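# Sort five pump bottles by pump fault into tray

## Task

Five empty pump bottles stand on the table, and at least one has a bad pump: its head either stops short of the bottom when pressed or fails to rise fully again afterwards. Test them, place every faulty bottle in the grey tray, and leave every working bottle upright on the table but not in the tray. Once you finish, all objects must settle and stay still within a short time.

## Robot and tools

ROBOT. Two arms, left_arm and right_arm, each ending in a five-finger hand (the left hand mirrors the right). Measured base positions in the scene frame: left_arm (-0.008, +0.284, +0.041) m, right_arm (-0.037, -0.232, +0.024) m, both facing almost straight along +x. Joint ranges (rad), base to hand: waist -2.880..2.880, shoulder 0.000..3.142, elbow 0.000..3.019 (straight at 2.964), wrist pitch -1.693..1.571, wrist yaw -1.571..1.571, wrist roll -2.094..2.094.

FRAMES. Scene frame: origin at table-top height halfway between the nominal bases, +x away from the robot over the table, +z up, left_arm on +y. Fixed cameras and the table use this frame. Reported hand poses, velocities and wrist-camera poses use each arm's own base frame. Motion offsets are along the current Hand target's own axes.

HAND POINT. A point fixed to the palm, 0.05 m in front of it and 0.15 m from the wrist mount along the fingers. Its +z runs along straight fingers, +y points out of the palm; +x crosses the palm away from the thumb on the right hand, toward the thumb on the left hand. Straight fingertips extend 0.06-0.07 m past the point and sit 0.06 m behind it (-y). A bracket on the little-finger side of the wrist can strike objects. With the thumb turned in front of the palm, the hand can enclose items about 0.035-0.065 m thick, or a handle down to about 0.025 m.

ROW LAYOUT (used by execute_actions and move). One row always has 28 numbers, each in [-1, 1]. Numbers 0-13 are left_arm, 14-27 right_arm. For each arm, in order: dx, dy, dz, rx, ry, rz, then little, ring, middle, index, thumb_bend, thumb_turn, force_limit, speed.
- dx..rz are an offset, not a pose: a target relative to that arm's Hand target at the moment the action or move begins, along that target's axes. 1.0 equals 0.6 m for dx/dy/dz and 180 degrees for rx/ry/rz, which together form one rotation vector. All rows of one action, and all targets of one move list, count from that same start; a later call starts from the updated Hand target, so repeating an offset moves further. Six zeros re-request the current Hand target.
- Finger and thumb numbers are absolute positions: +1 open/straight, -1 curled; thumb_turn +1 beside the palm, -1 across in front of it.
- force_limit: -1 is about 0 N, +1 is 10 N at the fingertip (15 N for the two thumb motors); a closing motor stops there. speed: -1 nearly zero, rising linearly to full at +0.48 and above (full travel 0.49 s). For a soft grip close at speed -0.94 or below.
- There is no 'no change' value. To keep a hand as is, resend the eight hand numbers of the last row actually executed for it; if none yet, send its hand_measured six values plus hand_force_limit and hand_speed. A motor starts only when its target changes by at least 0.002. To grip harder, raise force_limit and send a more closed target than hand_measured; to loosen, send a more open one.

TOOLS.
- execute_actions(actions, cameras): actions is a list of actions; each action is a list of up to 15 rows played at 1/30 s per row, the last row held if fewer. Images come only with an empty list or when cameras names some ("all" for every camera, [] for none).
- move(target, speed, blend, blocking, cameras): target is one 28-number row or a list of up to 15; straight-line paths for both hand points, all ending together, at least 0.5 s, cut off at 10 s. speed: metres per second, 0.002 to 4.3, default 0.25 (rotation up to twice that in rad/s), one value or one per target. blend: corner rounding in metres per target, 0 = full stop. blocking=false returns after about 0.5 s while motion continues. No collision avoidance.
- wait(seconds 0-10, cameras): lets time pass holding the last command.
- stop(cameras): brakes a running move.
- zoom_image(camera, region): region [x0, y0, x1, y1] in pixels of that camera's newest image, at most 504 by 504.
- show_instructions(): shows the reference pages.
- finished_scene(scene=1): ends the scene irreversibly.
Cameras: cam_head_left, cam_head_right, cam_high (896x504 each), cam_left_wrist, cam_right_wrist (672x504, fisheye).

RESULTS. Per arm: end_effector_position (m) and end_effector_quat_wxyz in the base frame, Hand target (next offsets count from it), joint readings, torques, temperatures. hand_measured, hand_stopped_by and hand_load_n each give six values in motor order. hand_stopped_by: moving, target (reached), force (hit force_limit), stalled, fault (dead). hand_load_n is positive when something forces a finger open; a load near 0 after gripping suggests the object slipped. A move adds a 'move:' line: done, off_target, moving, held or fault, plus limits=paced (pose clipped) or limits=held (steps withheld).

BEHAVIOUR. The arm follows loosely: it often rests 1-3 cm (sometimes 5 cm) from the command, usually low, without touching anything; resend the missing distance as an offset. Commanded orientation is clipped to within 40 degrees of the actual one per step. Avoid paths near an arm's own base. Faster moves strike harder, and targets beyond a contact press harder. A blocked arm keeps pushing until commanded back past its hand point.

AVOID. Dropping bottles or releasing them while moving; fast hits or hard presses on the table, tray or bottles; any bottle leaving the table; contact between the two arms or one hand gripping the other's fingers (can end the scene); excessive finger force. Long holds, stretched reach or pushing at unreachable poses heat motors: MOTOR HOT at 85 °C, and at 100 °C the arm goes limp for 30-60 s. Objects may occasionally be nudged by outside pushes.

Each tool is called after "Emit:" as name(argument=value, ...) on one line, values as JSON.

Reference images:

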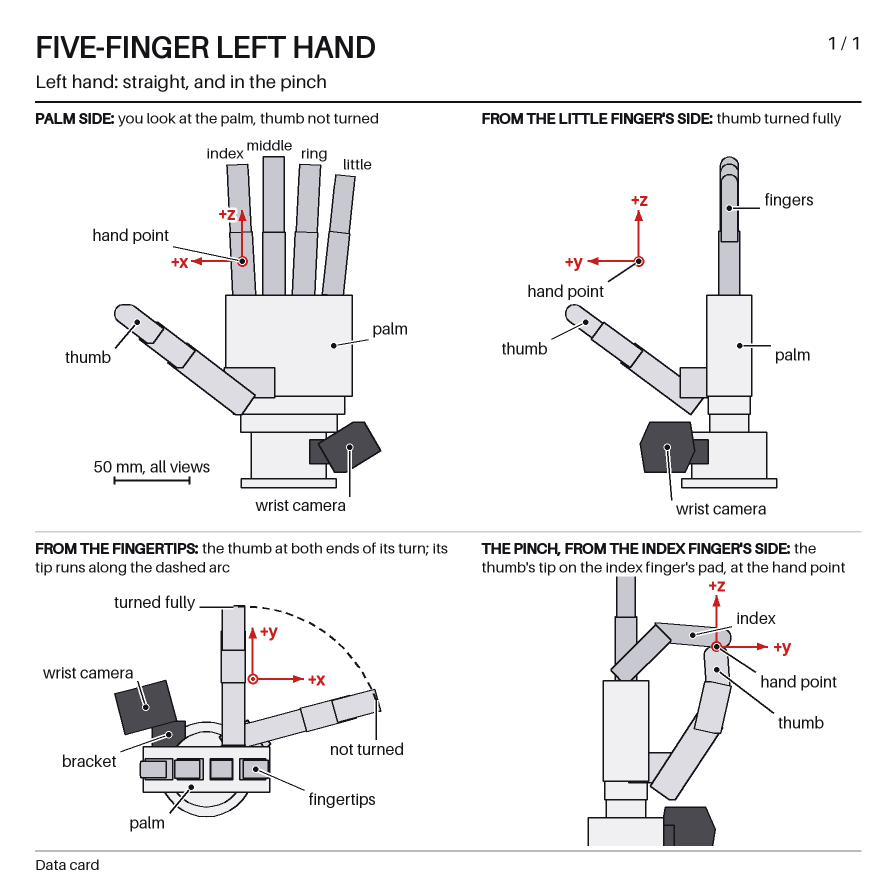

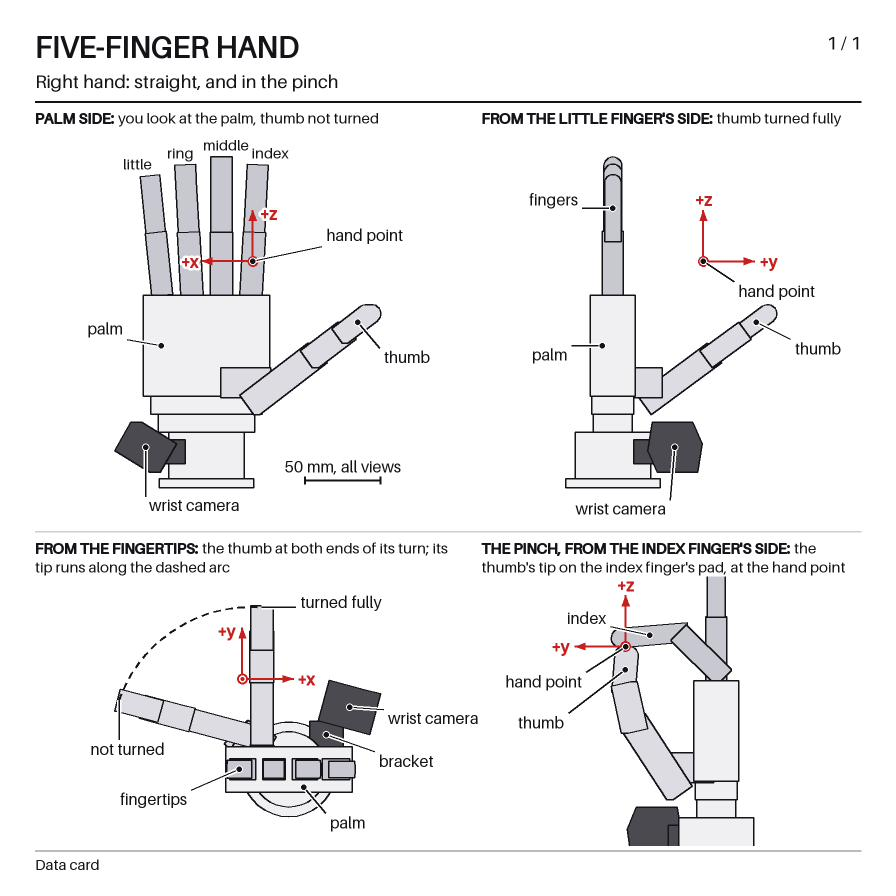

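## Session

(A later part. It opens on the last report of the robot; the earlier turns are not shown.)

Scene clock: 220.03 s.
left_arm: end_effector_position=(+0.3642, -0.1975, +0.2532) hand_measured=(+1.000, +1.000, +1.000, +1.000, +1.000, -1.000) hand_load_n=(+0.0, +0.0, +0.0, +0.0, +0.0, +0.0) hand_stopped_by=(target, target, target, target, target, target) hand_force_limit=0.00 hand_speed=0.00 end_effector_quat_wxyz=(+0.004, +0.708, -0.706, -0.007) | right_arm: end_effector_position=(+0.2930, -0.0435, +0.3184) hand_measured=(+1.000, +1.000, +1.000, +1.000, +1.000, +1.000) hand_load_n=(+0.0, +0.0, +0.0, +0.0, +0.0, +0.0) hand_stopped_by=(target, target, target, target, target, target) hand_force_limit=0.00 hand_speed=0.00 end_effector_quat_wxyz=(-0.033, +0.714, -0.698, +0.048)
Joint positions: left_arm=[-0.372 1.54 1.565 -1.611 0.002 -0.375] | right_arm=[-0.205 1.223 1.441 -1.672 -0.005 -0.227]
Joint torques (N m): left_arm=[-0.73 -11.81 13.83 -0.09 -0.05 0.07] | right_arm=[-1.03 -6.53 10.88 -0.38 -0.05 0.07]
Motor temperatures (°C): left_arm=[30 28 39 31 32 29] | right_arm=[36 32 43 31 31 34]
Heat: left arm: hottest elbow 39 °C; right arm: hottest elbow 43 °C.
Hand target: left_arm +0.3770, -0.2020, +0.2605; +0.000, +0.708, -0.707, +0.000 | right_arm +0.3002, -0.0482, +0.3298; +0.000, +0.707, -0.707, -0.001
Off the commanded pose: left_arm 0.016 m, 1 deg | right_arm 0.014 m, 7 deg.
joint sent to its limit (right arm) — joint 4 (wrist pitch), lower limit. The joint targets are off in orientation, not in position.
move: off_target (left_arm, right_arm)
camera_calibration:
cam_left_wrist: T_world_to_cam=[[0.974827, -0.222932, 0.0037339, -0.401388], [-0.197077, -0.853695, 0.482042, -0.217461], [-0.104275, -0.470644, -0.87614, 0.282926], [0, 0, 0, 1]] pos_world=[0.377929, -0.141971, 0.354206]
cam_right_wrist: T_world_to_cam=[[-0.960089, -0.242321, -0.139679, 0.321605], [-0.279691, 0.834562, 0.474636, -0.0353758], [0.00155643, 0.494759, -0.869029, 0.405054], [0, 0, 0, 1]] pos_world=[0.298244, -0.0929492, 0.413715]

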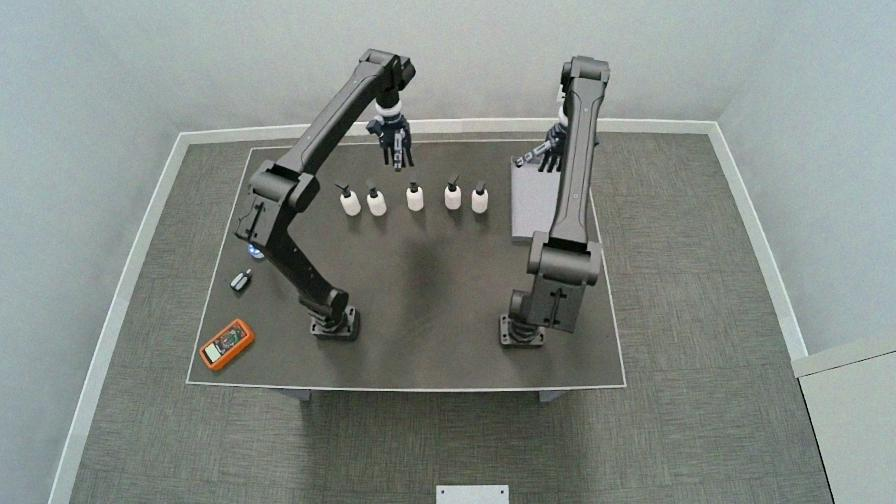

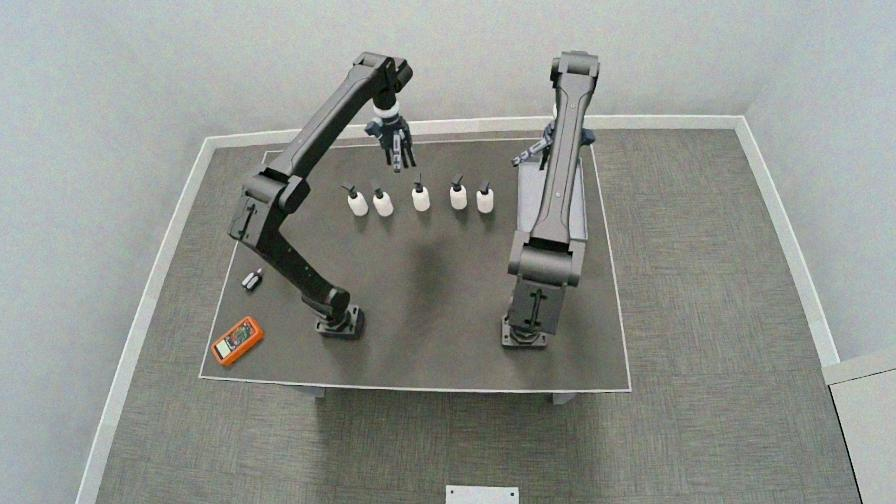

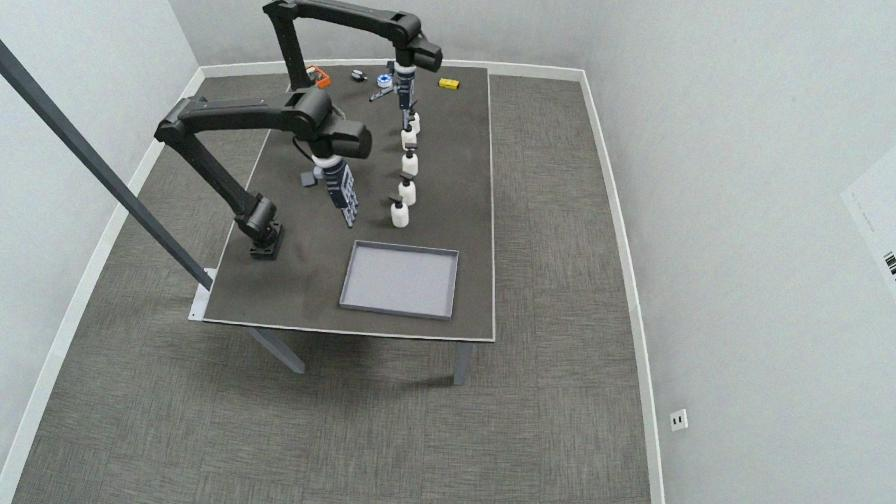

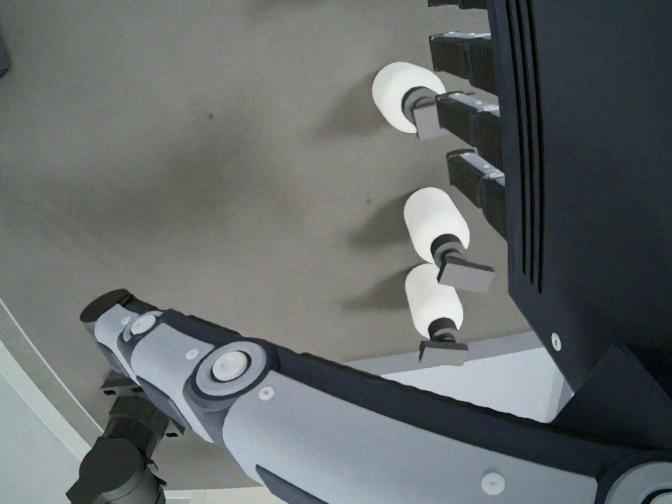

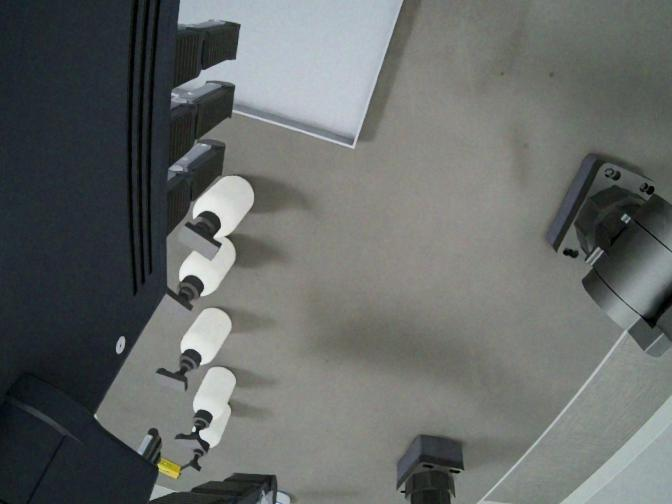

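Emit:
move(target=[0.3183,0.15,0.1842,0.3602,-0.4001,0.3602,1,1,1,1,0.4,-1,0,0,0.155,-0.207,0.15,0,-0.1667,0,1,1,1,1,1,1,0,0], speed=0.15, cameras=["all"])

Scene clock: 229.73 s.
left_arm: end_effector_position=(+0.2901, -0.3934, +0.1618) hand_measured=(+1.000, +1.000, +1.000, +1.000, +0.400, -1.000) hand_load_n=(+0.0, -0.5, +0.0, +0.0, +0.0, +0.0) hand_stopped_by=(target, target, target, target, target, target) hand_force_limit=0.00 hand_speed=0.00 end_effector_quat_wxyz=(+0.697, -0.091, +0.708, +0.067) | right_arm: end_effector_position=(+0.4171, -0.1303, +0.2357) hand_measured=(+1.000, +1.000, +1.000, +1.000, +1.000, +1.000) hand_load_n=(+0.0, -0.5, +0.0, +0.0, +0.0, +0.0) hand_stopped_by=(target, target, target, target, target, target) hand_force_limit=0.00 hand_speed=0.00 end_effector_quat_wxyz=(-0.197, +0.678, -0.695, -0.137)
Joint positions: left_arm=[-1.342 1.796 1.2 -0.722 -1.55 0.22] | right_arm=[-0.495 1.741 1.687 -1.672 -0.459 -0.507]
Joint torques (N m): left_arm=[-1.38 -14.62 6.71 1.09 -0.83 0.2] | right_arm=[-1.03 -14.39 10.48 -0.95 -0.41 -0.07]
Heat: left arm: hottest elbow 39 °C; right arm: hottest elbow 43 °C.
Hand target: left_arm +0.2872, -0.3931, +0.1501; +0.706, -0.038, +0.706, +0.037 | right_arm +0.4242, -0.1413, +0.2395; -0.183, +0.683, -0.683, -0.184
Off the commanded pose: left_arm 0.012 m, 7 deg | right_arm 0.014 m, 6 deg.
joint sent to its limit (right arm) — joint 4 (wrist pitch), lower limit. The joint targets are off in orientation, not in position.
move: off_target (left_arm, right_arm)
camera_calibration:
cam_left_wrist: T_world_to_cam=[[0.194912, -0.96148, -0.193817, -0.404804], [-0.526847, 0.064047, -0.847543, 0.316605], [0.82731, 0.267308, -0.49407, 0.0612189], [0, 0, 0, 1]] pos_world=[0.195057, -0.425853, 0.220125]
cam_right_wrist: T_world_to_cam=[[-0.96915, -0.137523, -0.204538, 0.440905], [-0.246301, 0.509478, 0.82448, -0.0277605], [-0.00917715, 0.849423, -0.527633, 0.346202], [0, 0, 0, 1]] pos_world=[0.423642, -0.219294, 0.295737]

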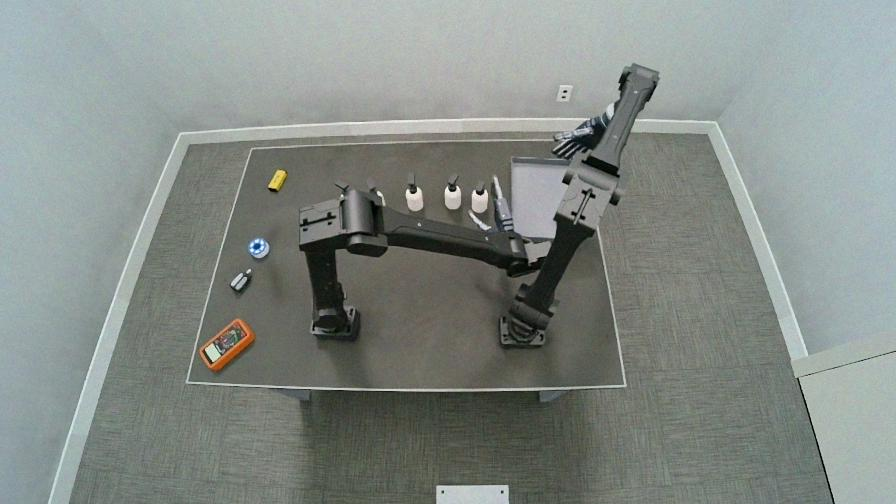

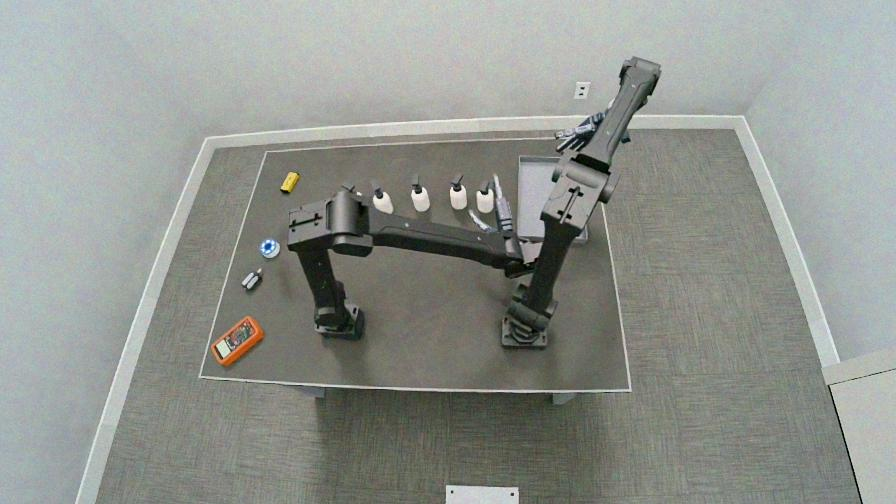

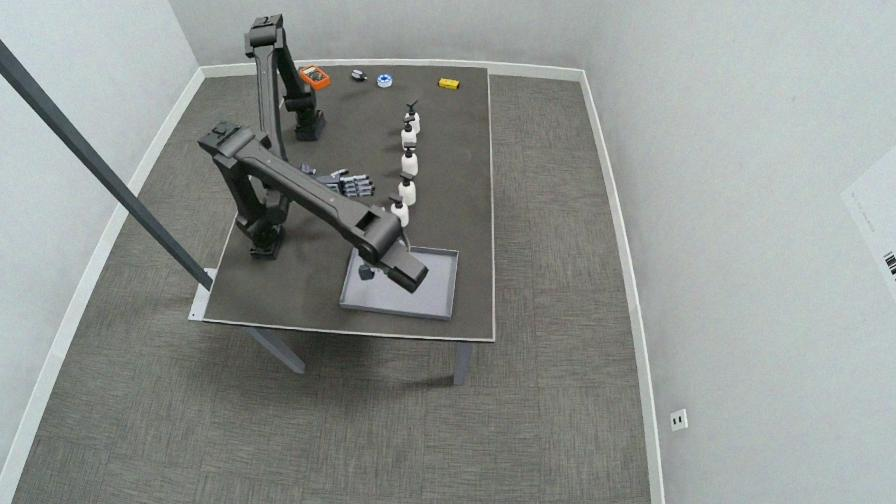

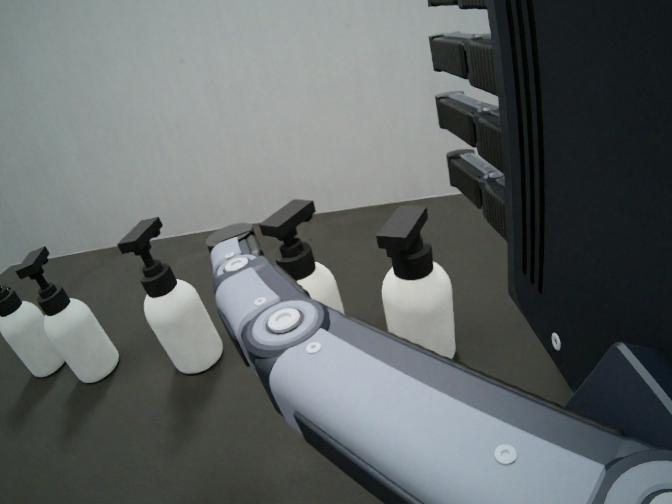

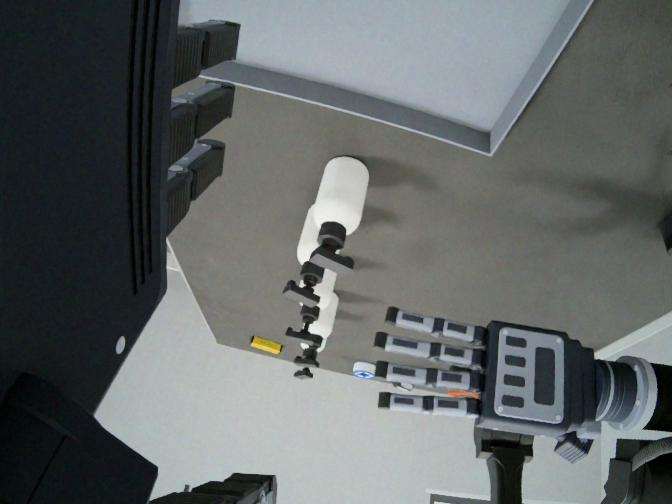

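Emit:
zoom_image(camera="cam_head_left", region=[400, 140, 640, 290])

Emit:
zoom_image(camera="cam_high", region=[280, 120, 480, 330])

Scaled by 2.100 from the camera's 896x504 image, which has a finer 1280x720 frame.

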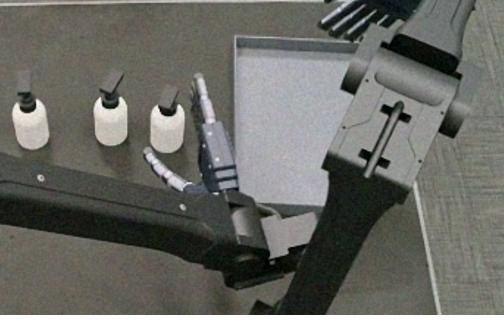

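Scaled by 2.400 from the camera's 896x504 image, which has a finer 1280x720 frame.

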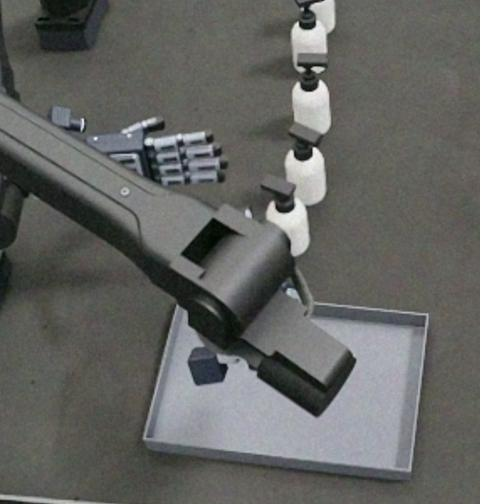

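Emit:
move(target=[0.183,0.0128,0.033,0,0,0,1,1,1,1,0.4,-1,0,0,0,0,0,0,0,0,1,1,1,1,1,1,0,0], speed=0.1, cameras=["all"])

Scene clock: 246.10 s.
left_arm: end_effector_position=(+0.3090, -0.3866, +0.0527) hand_measured=(+1.000, +1.000, +1.000, +1.000, +0.400, -1.000) hand_load_n=(+0.0, +0.5, +0.0, +0.0, +0.0, +0.0) hand_stopped_by=(target, target, target, target, target, target) hand_force_limit=0.00 hand_speed=0.00 end_effector_quat_wxyz=(+0.702, -0.053, +0.710, +0.029) | right_arm: end_effector_position=(+0.4171, -0.1303, +0.2357) hand_measured=(+1.000, +1.000, +1.000, +1.000, +1.000, +1.000) hand_load_n=(+0.0, +0.0, +0.0, +0.0, +0.0, +0.0) hand_stopped_by=(target, target, target, target, target, target) hand_force_limit=0.00 hand_speed=0.00 end_effector_quat_wxyz=(-0.197, +0.678, -0.695, -0.137)
Joint positions: left_arm=[-1.312 2.022 0.889 1.035 -1.427 1.44] | right_arm=[-0.495 1.741 1.687 -1.672 -0.459 -0.507]
Joint torques (N m): left_arm=[-1.14 -13.74 4.05 2.02 -0.06 0.23] | right_arm=[-1.03 -14.39 10.48 -0.94 -0.4 -0.07]
Heat: left arm: hottest elbow 38 °C; right arm: hottest elbow 44 °C.
Hand target: left_arm +0.3060, -0.3836, +0.0403; +0.706, -0.038, +0.706, +0.037 | right_arm +0.4242, -0.1413, +0.2395; -0.183, +0.683, -0.683, -0.184
Off the commanded pose: left_arm 0.013 m, 2 deg | right_arm 0.014 m, 6 deg.
joint sent to its limit (right arm) — joint 4 (wrist pitch), lower limit. The joint targets are off in orientation, not in position.
move: off_target (left_arm, right_arm)
camera_calibration:
cam_left_wrist: T_world_to_cam=[[0.091814, -0.977032, -0.192301, -0.397258], [-0.511783, 0.119359, -0.850783, 0.250609], [0.854194, 0.17653, -0.48907, -0.053792], [0, 0, 0, 1]] pos_world=[0.21068, -0.40855, 0.110512]
cam_right_wrist: T_world_to_cam=[[-0.96915, -0.137523, -0.204538, 0.440905], [-0.246301, 0.509478, 0.82448, -0.0277605], [-0.00917715, 0.849423, -0.527633, 0.346202], [0, 0, 0, 1]] pos_world=[0.423642, -0.219294, 0.295737]

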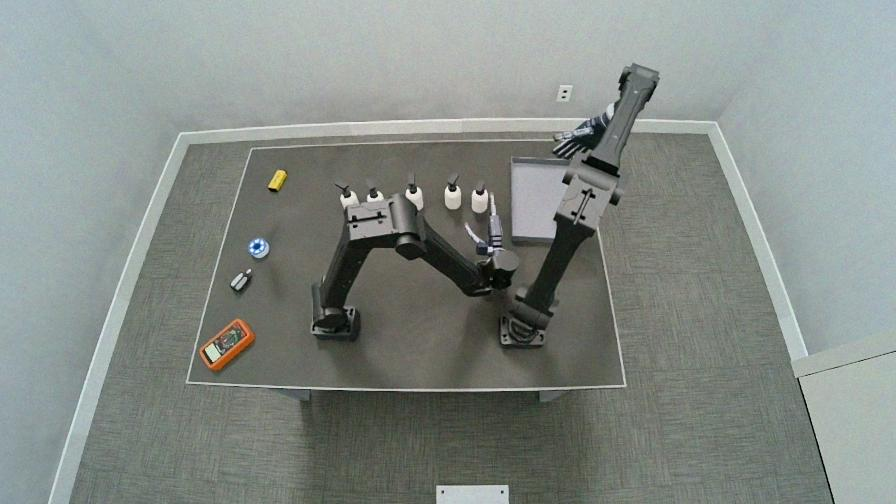

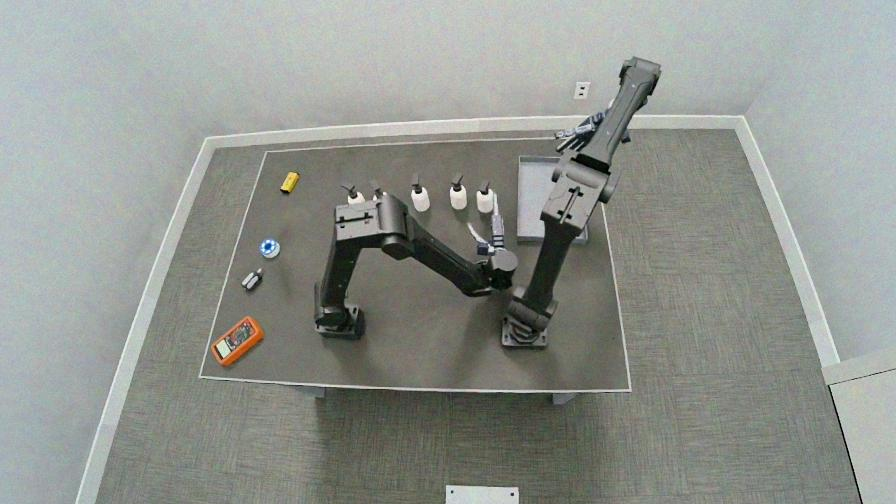

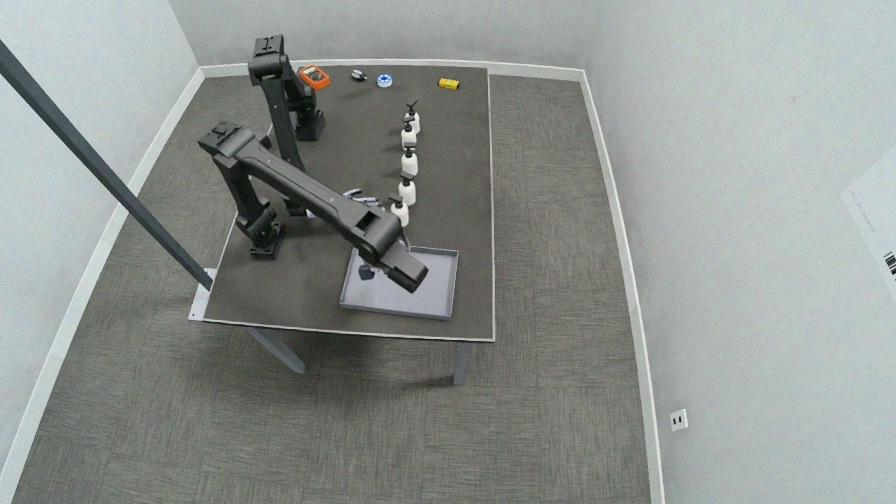

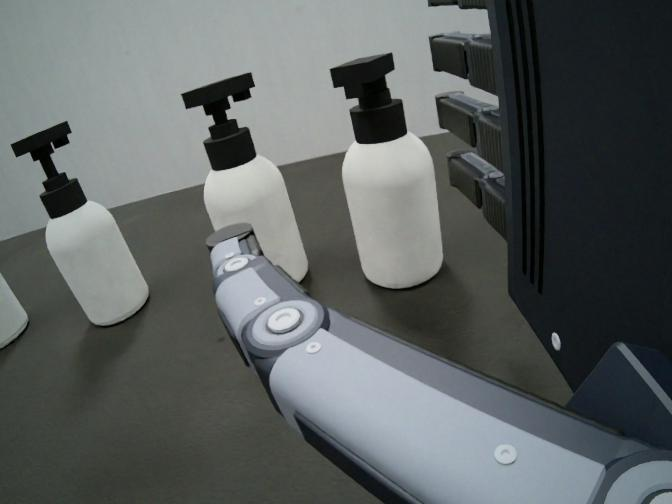

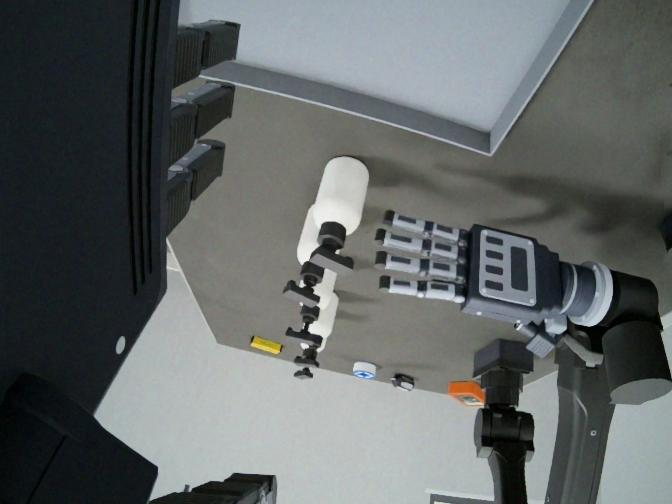

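Emit:
move(target=[[0.058,-0.02,0,0,0,0,1,1,1,1,0.4,-1,0,0,0,0,0,0,0,0,1,1,1,1,1,1,0,0],[0.058,-0.02,0.065,0,0,0,1,1,1,1,0.4,-1,0,0,0,0,0,0,0,0,1,1,1,1,1,1,0,0]], speed=0.06, cameras=["cam_left_wrist","cam_right_wrist","cam_high"])

Emit:
zoom_image(camera="cam_right_wrist", region=[240, 120, 560, 400])

Scene clock: 256.40 s.
left_arm: end_effector_position=(+0.3418, -0.3858, +0.0122) hand_measured=(+1.000, +1.000, +1.000, +1.000, +0.400, -1.000) hand_load_n=(+0.0, +0.0, +0.0, +0.0, +0.0, +0.0) hand_stopped_by=(target, target, target, target, target, target) hand_force_limit=0.00 hand_speed=0.00 end_effector_quat_wxyz=(+0.704, -0.037, +0.708, +0.037) | right_arm: end_effector_position=(+0.4171, -0.1303, +0.2357) hand_measured=(+1.000, +1.000, +1.000, +1.000, +1.000, +1.000) hand_load_n=(+0.0, +0.0, -0.5, +0.0, +0.0, +0.0) hand_stopped_by=(target, target, target, target, target, target) hand_force_limit=0.00 hand_speed=0.00 end_effector_quat_wxyz=(-0.197, +0.678, -0.695, -0.137)
Joint positions: left_arm=[-1.249 2.165 0.932 1.21 -1.353 1.548] | right_arm=[-0.495 1.741 1.687 -1.672 -0.459 -0.507]
Joint torques (N m): left_arm=[-0.44 -14.45 6.38 2.11 0 0.22] | right_arm=[-1.03 -14.39 10.48 -0.95 -0.41 -0.07]
Heat: left arm: hottest elbow 37 °C; right arm: hottest elbow 45 °C.
Hand target: left_arm +0.3461, -0.3912, +0.0055; +0.706, -0.038, +0.706, +0.038 | right_arm +0.4242, -0.1413, +0.2395; -0.183, +0.683, -0.683, -0.184
Off the commanded pose: left_arm 0.010 m, 0 deg | right_arm 0.014 m, 6 deg.
joint sent to its limit (right arm) — joint 4 (wrist pitch), lower limit. The joint targets are off in orientation, not in position.
move: off_target (right_arm)
camera_calibration:
cam_left_wrist: T_world_to_cam=[[0.0809236, -0.970911, -0.225353, -0.400867], [-0.505508, 0.154879, -0.848808, 0.244417], [0.859019, 0.182606, -0.478269, -0.101153], [0, 0, 0, 1]] pos_world=[0.242886, -0.40859, 0.0687484]
cam_right_wrist: T_world_to_cam=[[-0.96915, -0.137523, -0.204538, 0.440905], [-0.246301, 0.509478, 0.82448, -0.0277605], [-0.00917715, 0.849423, -0.527633, 0.346202], [0, 0, 0, 1]] pos_world=[0.423642, -0.219294, 0.295737]
Images, in order (width x height): cam_high 896x504, cam_left_wrist 672x504, cam_right_wrist 672x504.

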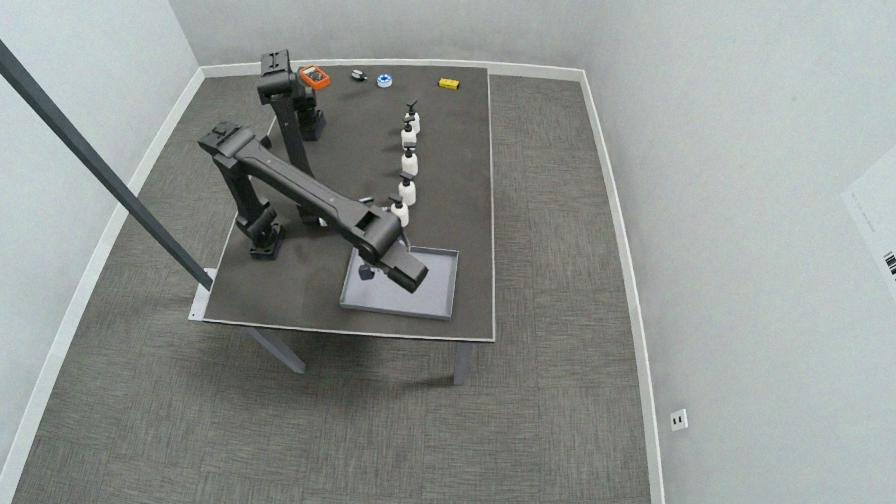

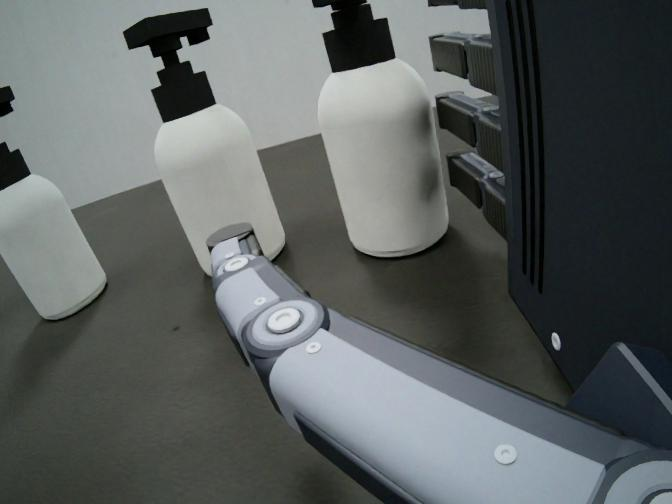

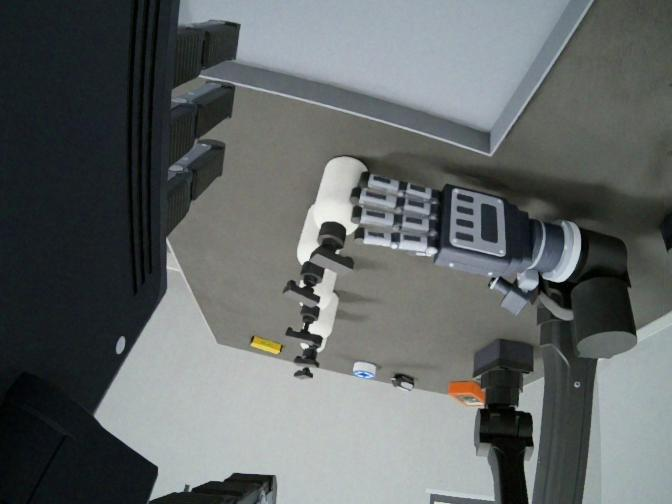

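Scaled by 1.575 from the camera's 672x504 image, which has a finer 960x720 frame.

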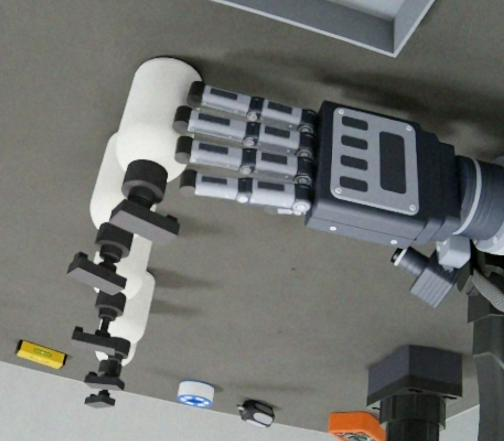

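Emit:
move(target=[[0,-0.013,0,0,0,0,1,1,1,1,0.4,-1,0,0,0,0,0,0,0,0,1,1,1,1,1,1,0,0],[0,-0.013,0.07,0,0,0,1,1,1,1,0.4,-1,0,0,0,0,0,0,0,0,1,1,1,1,1,1,0,0]], speed=0.05, cameras=["cam_left_wrist","cam_right_wrist"])

Emit:
zoom_image(camera="cam_right_wrist", region=[240, 120, 560, 400])

Scene clock: 262.47 s.
left_arm: end_effector_position=(+0.3830, -0.3907, +0.0141) hand_measured=(+1.000, +1.000, +1.000, +1.000, +0.400, -1.000) hand_load_n=(+0.0, +0.0, +0.0, +0.0, +0.0, +0.0) hand_stopped_by=(target, target, target, target, target, target) hand_force_limit=0.00 hand_speed=0.00 end_effector_quat_wxyz=(+0.707, -0.044, +0.705, +0.028) | right_arm: end_effector_position=(+0.4171, -0.1303, +0.2357) hand_measured=(+1.000, +1.000, +1.000, +1.000, +1.000, +1.000) hand_load_n=(+0.0, -0.5, +0.0, +0.0, +0.0, +0.0) hand_stopped_by=(target, target, target, target, target, target) hand_force_limit=0.00 hand_speed=0.00 end_effector_quat_wxyz=(-0.197, +0.678, -0.695, -0.137)
Joint positions: left_arm=[-1.175 2.184 0.986 1.205 -1.277 1.554] | right_arm=[-0.495 1.741 1.687 -1.672 -0.459 -0.507]
Joint torques (N m): left_arm=[-0.44 -14.97 6.9 1.13 0.03 0.21] | right_arm=[-1.03 -14.39 10.48 -0.95 -0.41 -0.07]
Heat: left arm: hottest elbow 37 °C; right arm: hottest elbow 45 °C.
Hand target: left_arm +0.3887, -0.3944, +0.0054; +0.706, -0.038, +0.706, +0.038 | right_arm +0.4242, -0.1413, +0.2395; -0.183, +0.683, -0.683, -0.184
Off the commanded pose: left_arm 0.011 m, 1 deg | right_arm 0.014 m, 6 deg.
joint sent to its limit (right arm) — joint 4 (wrist pitch), lower limit. The joint targets are off in orientation, not in position.
move: off_target (left_arm, right_arm)
camera_calibration:
cam_left_wrist: T_world_to_cam=[[0.0806823, -0.975946, -0.202535, -0.410611], [-0.497075, 0.13673, -0.856867, 0.257285], [0.863948, 0.169809, -0.474087, -0.141736], [0, 0, 0, 1]] pos_world=[0.283472, -0.411845, 0.070101]
cam_right_wrist: T_world_to_cam=[[-0.96915, -0.137523, -0.204538, 0.440905], [-0.246301, 0.509478, 0.82448, -0.0277605], [-0.00917715, 0.849423, -0.527633, 0.346202], [0, 0, 0, 1]] pos_world=[0.423642, -0.219294, 0.295737]
Images, in order (width x height): cam_left_wrist 672x504, cam_right_wrist 672x504.

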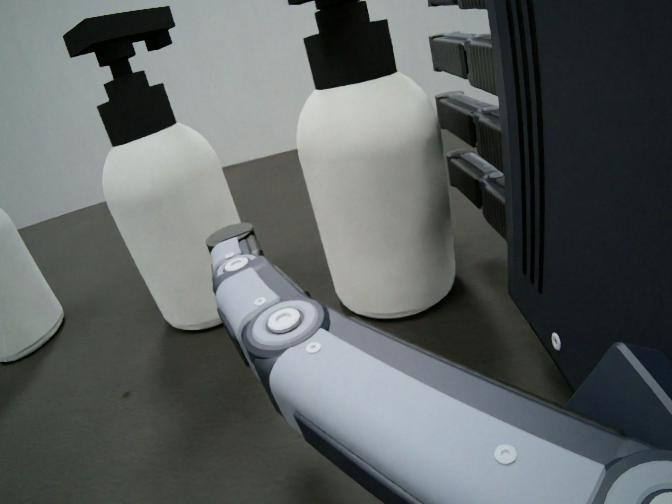

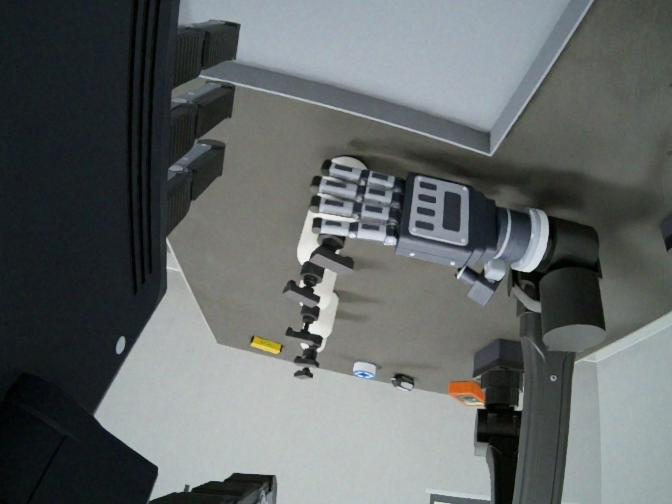

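Scaled by 1.575 from the camera's 672x504 image, which has a finer 960x720 frame.

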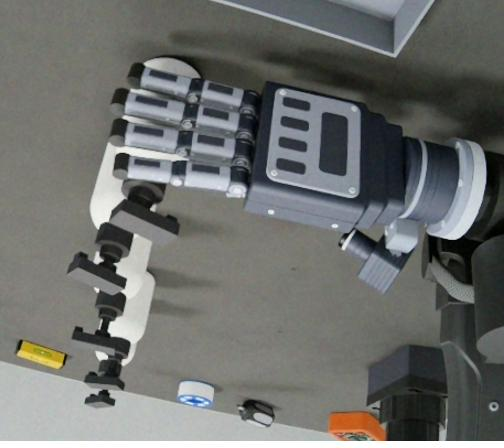

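Emit:
move(target=[0,0,0.075,0,0,0,1,1,1,1,0.4,-1,0,0,0,0,0,0,0,0,1,1,1,1,1,1,0,0], speed=0.05, cameras=["cam_left_wrist","cam_right_wrist"])

Emit:
zoom_image(camera="cam_right_wrist", region=[240, 120, 560, 400])

Scene clock: 265.83 s.
left_arm: end_effector_position=(+0.4268, -0.3864, +0.0146) hand_measured=(+1.000, +1.000, +1.000, +1.000, +0.400, -1.000) hand_load_n=(+0.0, +0.0, +0.0, +0.0, +0.0, +0.5) hand_stopped_by=(target, target, target, target, target, target) hand_force_limit=0.00 hand_speed=0.00 end_effector_quat_wxyz=(+0.708, -0.044, +0.705, +0.028) | right_arm: end_effector_position=(+0.4171, -0.1303, +0.2357) hand_measured=(+1.000, +1.000, +1.000, +1.000, +1.000, +1.000) hand_load_n=(+0.0, +0.0, +0.0, +0.0, +0.0, +0.0) hand_stopped_by=(target, target, target, target, target, target) hand_force_limit=0.00 hand_speed=0.00 end_effector_quat_wxyz=(-0.197, +0.678, -0.695, -0.137)
Joint positions: left_arm=[-1.094 2.199 1.031 1.177 -1.195 1.556] | right_arm=[-0.495 1.741 1.687 -1.672 -0.459 -0.507]
Joint torques (N m): left_arm=[-0.38 -15.5 7.34 1.17 0.02 0.22] | right_arm=[-1.03 -14.39 10.48 -0.95 -0.4 -0.07]
Heat: left arm: hottest elbow 37 °C; right arm: hottest elbow 45 °C.
Hand target: left_arm +0.4334, -0.3898, +0.0055; +0.706, -0.038, +0.706, +0.037 | right_arm +0.4242, -0.1413, +0.2395; -0.183, +0.683, -0.683, -0.184
Off the commanded pose: left_arm 0.012 m, 1 deg | right_arm 0.014 m, 6 deg.
joint sent to its limit (right arm) — joint 4 (wrist pitch), lower limit. The joint targets are off in orientation, not in position.
move: off_target (left_arm, right_arm)
camera_calibration:
cam_left_wrist: T_world_to_cam=[[0.0801619, -0.975851, -0.203195, -0.40971], [-0.496149, 0.137741, -0.857242, 0.278961], [0.864529, 0.169533, -0.473126, -0.180471], [0, 0, 0, 1]] pos_world=[0.327271, -0.407645, 0.0705002]
cam_right_wrist: T_world_to_cam=[[-0.96915, -0.137523, -0.204538, 0.440905], [-0.246301, 0.509478, 0.82448, -0.0277605], [-0.00917715, 0.849423, -0.527633, 0.346202], [0, 0, 0, 1]] pos_world=[0.423642, -0.219294, 0.295737]
Images, in order (width x height): cam_left_wrist 672x504, cam_right_wrist 672x504.

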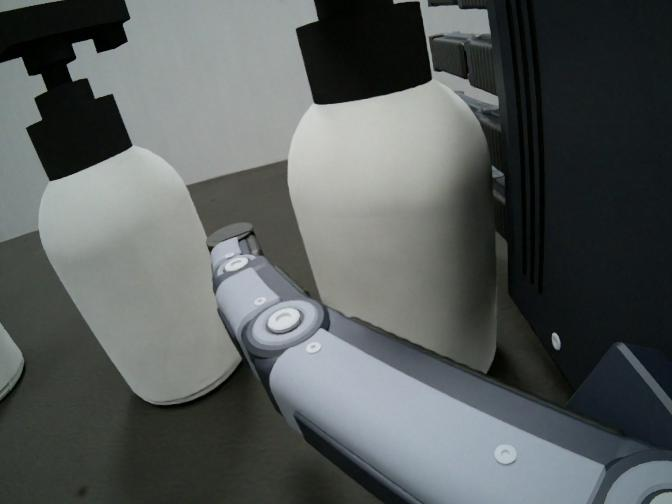

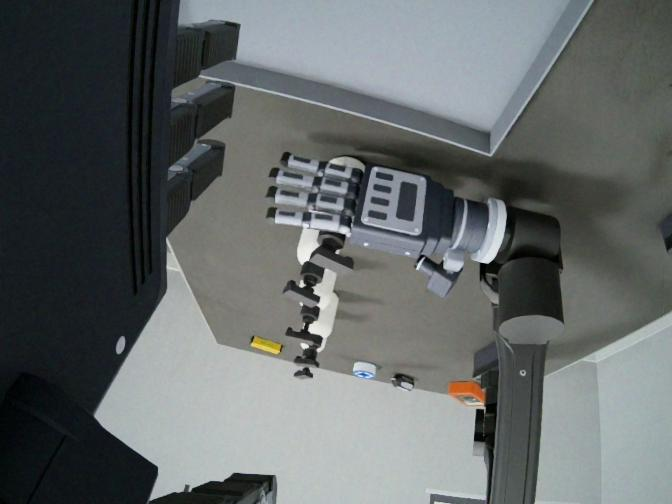

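Scaled by 1.575 from the camera's 672x504 image, which has a finer 960x720 frame.

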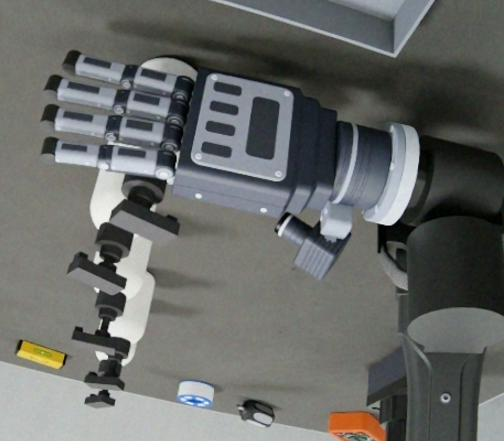

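Emit:
move(target=[0,0,0,0,0,0,1,-0.3,-0.4,-0.4,-0.3,-1,-0.4,-0.8,0,0,0,0,0,0,1,1,1,1,1,1,0,0], speed=0.05, cameras=["cam_left_wrist","cam_right_wrist"])

Emit:
zoom_image(camera="cam_right_wrist", region=[240, 120, 560, 400])

Scene clock: 269.53 s.
left_arm: end_effector_position=(+0.4270, -0.3867, +0.0147) hand_measured=(+1.000, +0.152, +0.374, +0.392, +0.180, -1.000) hand_load_n=(+0.0, +3.5, +2.0, +2.0, +25.0, +5.0) hand_stopped_by=(target, force, force, force, force, target) hand_force_limit=-0.40 hand_speed=-0.80 end_effector_quat_wxyz=(+0.708, -0.042, +0.705, +0.029) | right_arm: end_effector_position=(+0.4171, -0.1303, +0.2357) hand_measured=(+1.000, +1.000, +1.000, +1.000, +1.000, +1.000) hand_load_n=(+0.0, +0.0, +0.0, +0.0, +0.0, +0.0) hand_stopped_by=(target, target, target, target, target, target) hand_force_limit=0.00 hand_speed=0.00 end_effector_quat_wxyz=(-0.197, +0.678, -0.695, -0.137)
Joint positions: left_arm=[-1.094 2.199 1.032 1.177 -1.195 1.559] | right_arm=[-0.495 1.741 1.687 -1.672 -0.459 -0.507]
Joint torques (N m): left_arm=[-0.21 -15.5 7.25 1.2 0.02 0.2] | right_arm=[-1.03 -14.39 10.48 -0.94 -0.41 -0.07]
Heat: left arm: hottest elbow 37 °C; right arm: hottest elbow 45 °C.
Hand target: left_arm +0.4334, -0.3897, +0.0053; +0.706, -0.038, +0.706, +0.038 | right_arm +0.4242, -0.1413, +0.2395; -0.183, +0.683, -0.683, -0.184
Off the commanded pose: left_arm 0.012 m, 1 deg | right_arm 0.014 m, 6 deg.
joint sent to its limit (right arm) — joint 4 (wrist pitch), lower limit. The joint targets are off in orientation, not in position.
move: off_target (left_arm, right_arm)
camera_calibration:
cam_left_wrist: T_world_to_cam=[[0.0797732, -0.975253, -0.206199, -0.409537], [-0.496206, 0.140556, -0.856752, 0.280252], [0.864532, 0.170663, -0.472713, -0.180143], [0, 0, 0, 1]] pos_world=[0.327472, -0.408049, 0.0705046]
cam_right_wrist: T_world_to_cam=[[-0.96915, -0.137523, -0.204538, 0.440905], [-0.246301, 0.509478, 0.82448, -0.0277605], [-0.00917715, 0.849423, -0.527633, 0.346202], [0, 0, 0, 1]] pos_world=[0.423642, -0.219294, 0.295737]
Images, in order (width x height): cam_left_wrist 672x504, cam_right_wrist 672x504.

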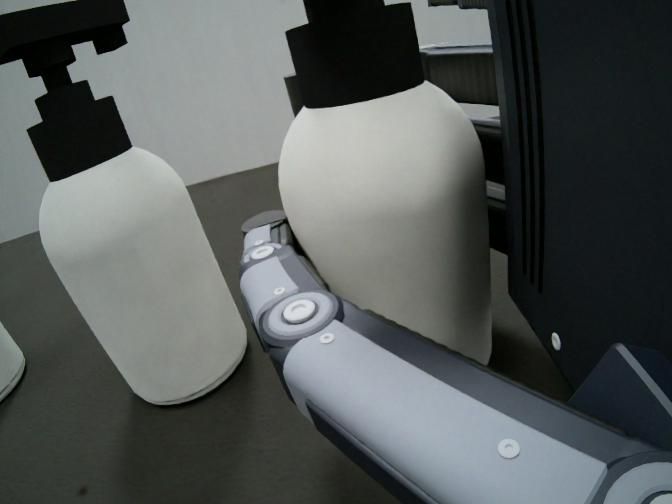

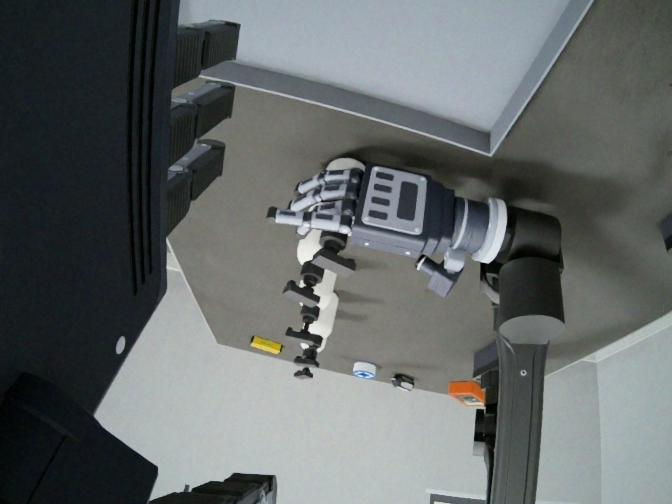

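Scaled by 1.575 from the camera's 672x504 image, which has a finer 960x720 frame.

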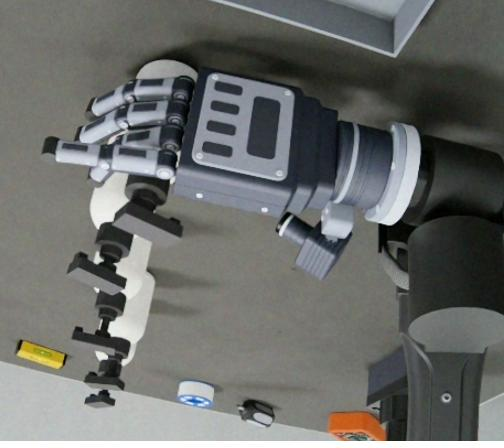

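Emit:
move(target=[0,0,0,0,0,0,1,-0.3,-0.4,-0.4,0.22,-1,-0.4,-0.9,0,0,0,0,0,0,1,1,1,1,1,1,0,0], speed=0.05)

Scene clock: 271.03 s.
left_arm: end_effector_position=(+0.4270, -0.3867, +0.0147) hand_measured=(+1.000, +0.152, +0.374, +0.392, +0.224, -1.000) hand_load_n=(+0.0, +2.5, +0.5, +0.0, +7.0, +2.5) hand_stopped_by=(target, force, force, force, force, target) hand_force_limit=-0.40 hand_speed=-0.90 end_effector_quat_wxyz=(+0.708, -0.042, +0.705, +0.029) | right_arm: end_effector_position=(+0.4171, -0.1303, +0.2357) hand_measured=(+1.000, +1.000, +1.000, +1.000, +1.000, +1.000) hand_load_n=(+0.0, +0.0, +0.0, +0.0, +0.0, +0.0) hand_stopped_by=(target, target, target, target, target, target) hand_force_limit=0.00 hand_speed=0.00 end_effector_quat_wxyz=(-0.197, +0.678, -0.695, -0.137)
Joint positions: left_arm=[-1.094 2.199 1.032 1.177 -1.195 1.559] | right_arm=[-0.495 1.741 1.687 -1.672 -0.459 -0.507]
Joint torques (N m): left_arm=[-0.15 -15.5 7.25 1.2 0.01 0.2] | right_arm=[-1.03 -14.45 10.48 -0.95 -0.41 -0.07]
Heat: left arm: hottest elbow 37 °C; right arm: hottest elbow 45 °C.
Hand target: left_arm +0.4334, -0.3897, +0.0053; +0.706, -0.038, +0.706, +0.038 | right_arm +0.4242, -0.1413, +0.2395; -0.183, +0.683, -0.683, -0.184
Off the commanded pose: left_arm 0.012 m, 1 deg | right_arm 0.014 m, 6 deg.
joint sent to its limit (right arm) — joint 4 (wrist pitch), lower limit. The joint targets are off in orientation, not in position.
move: off_target (left_arm, right_arm)


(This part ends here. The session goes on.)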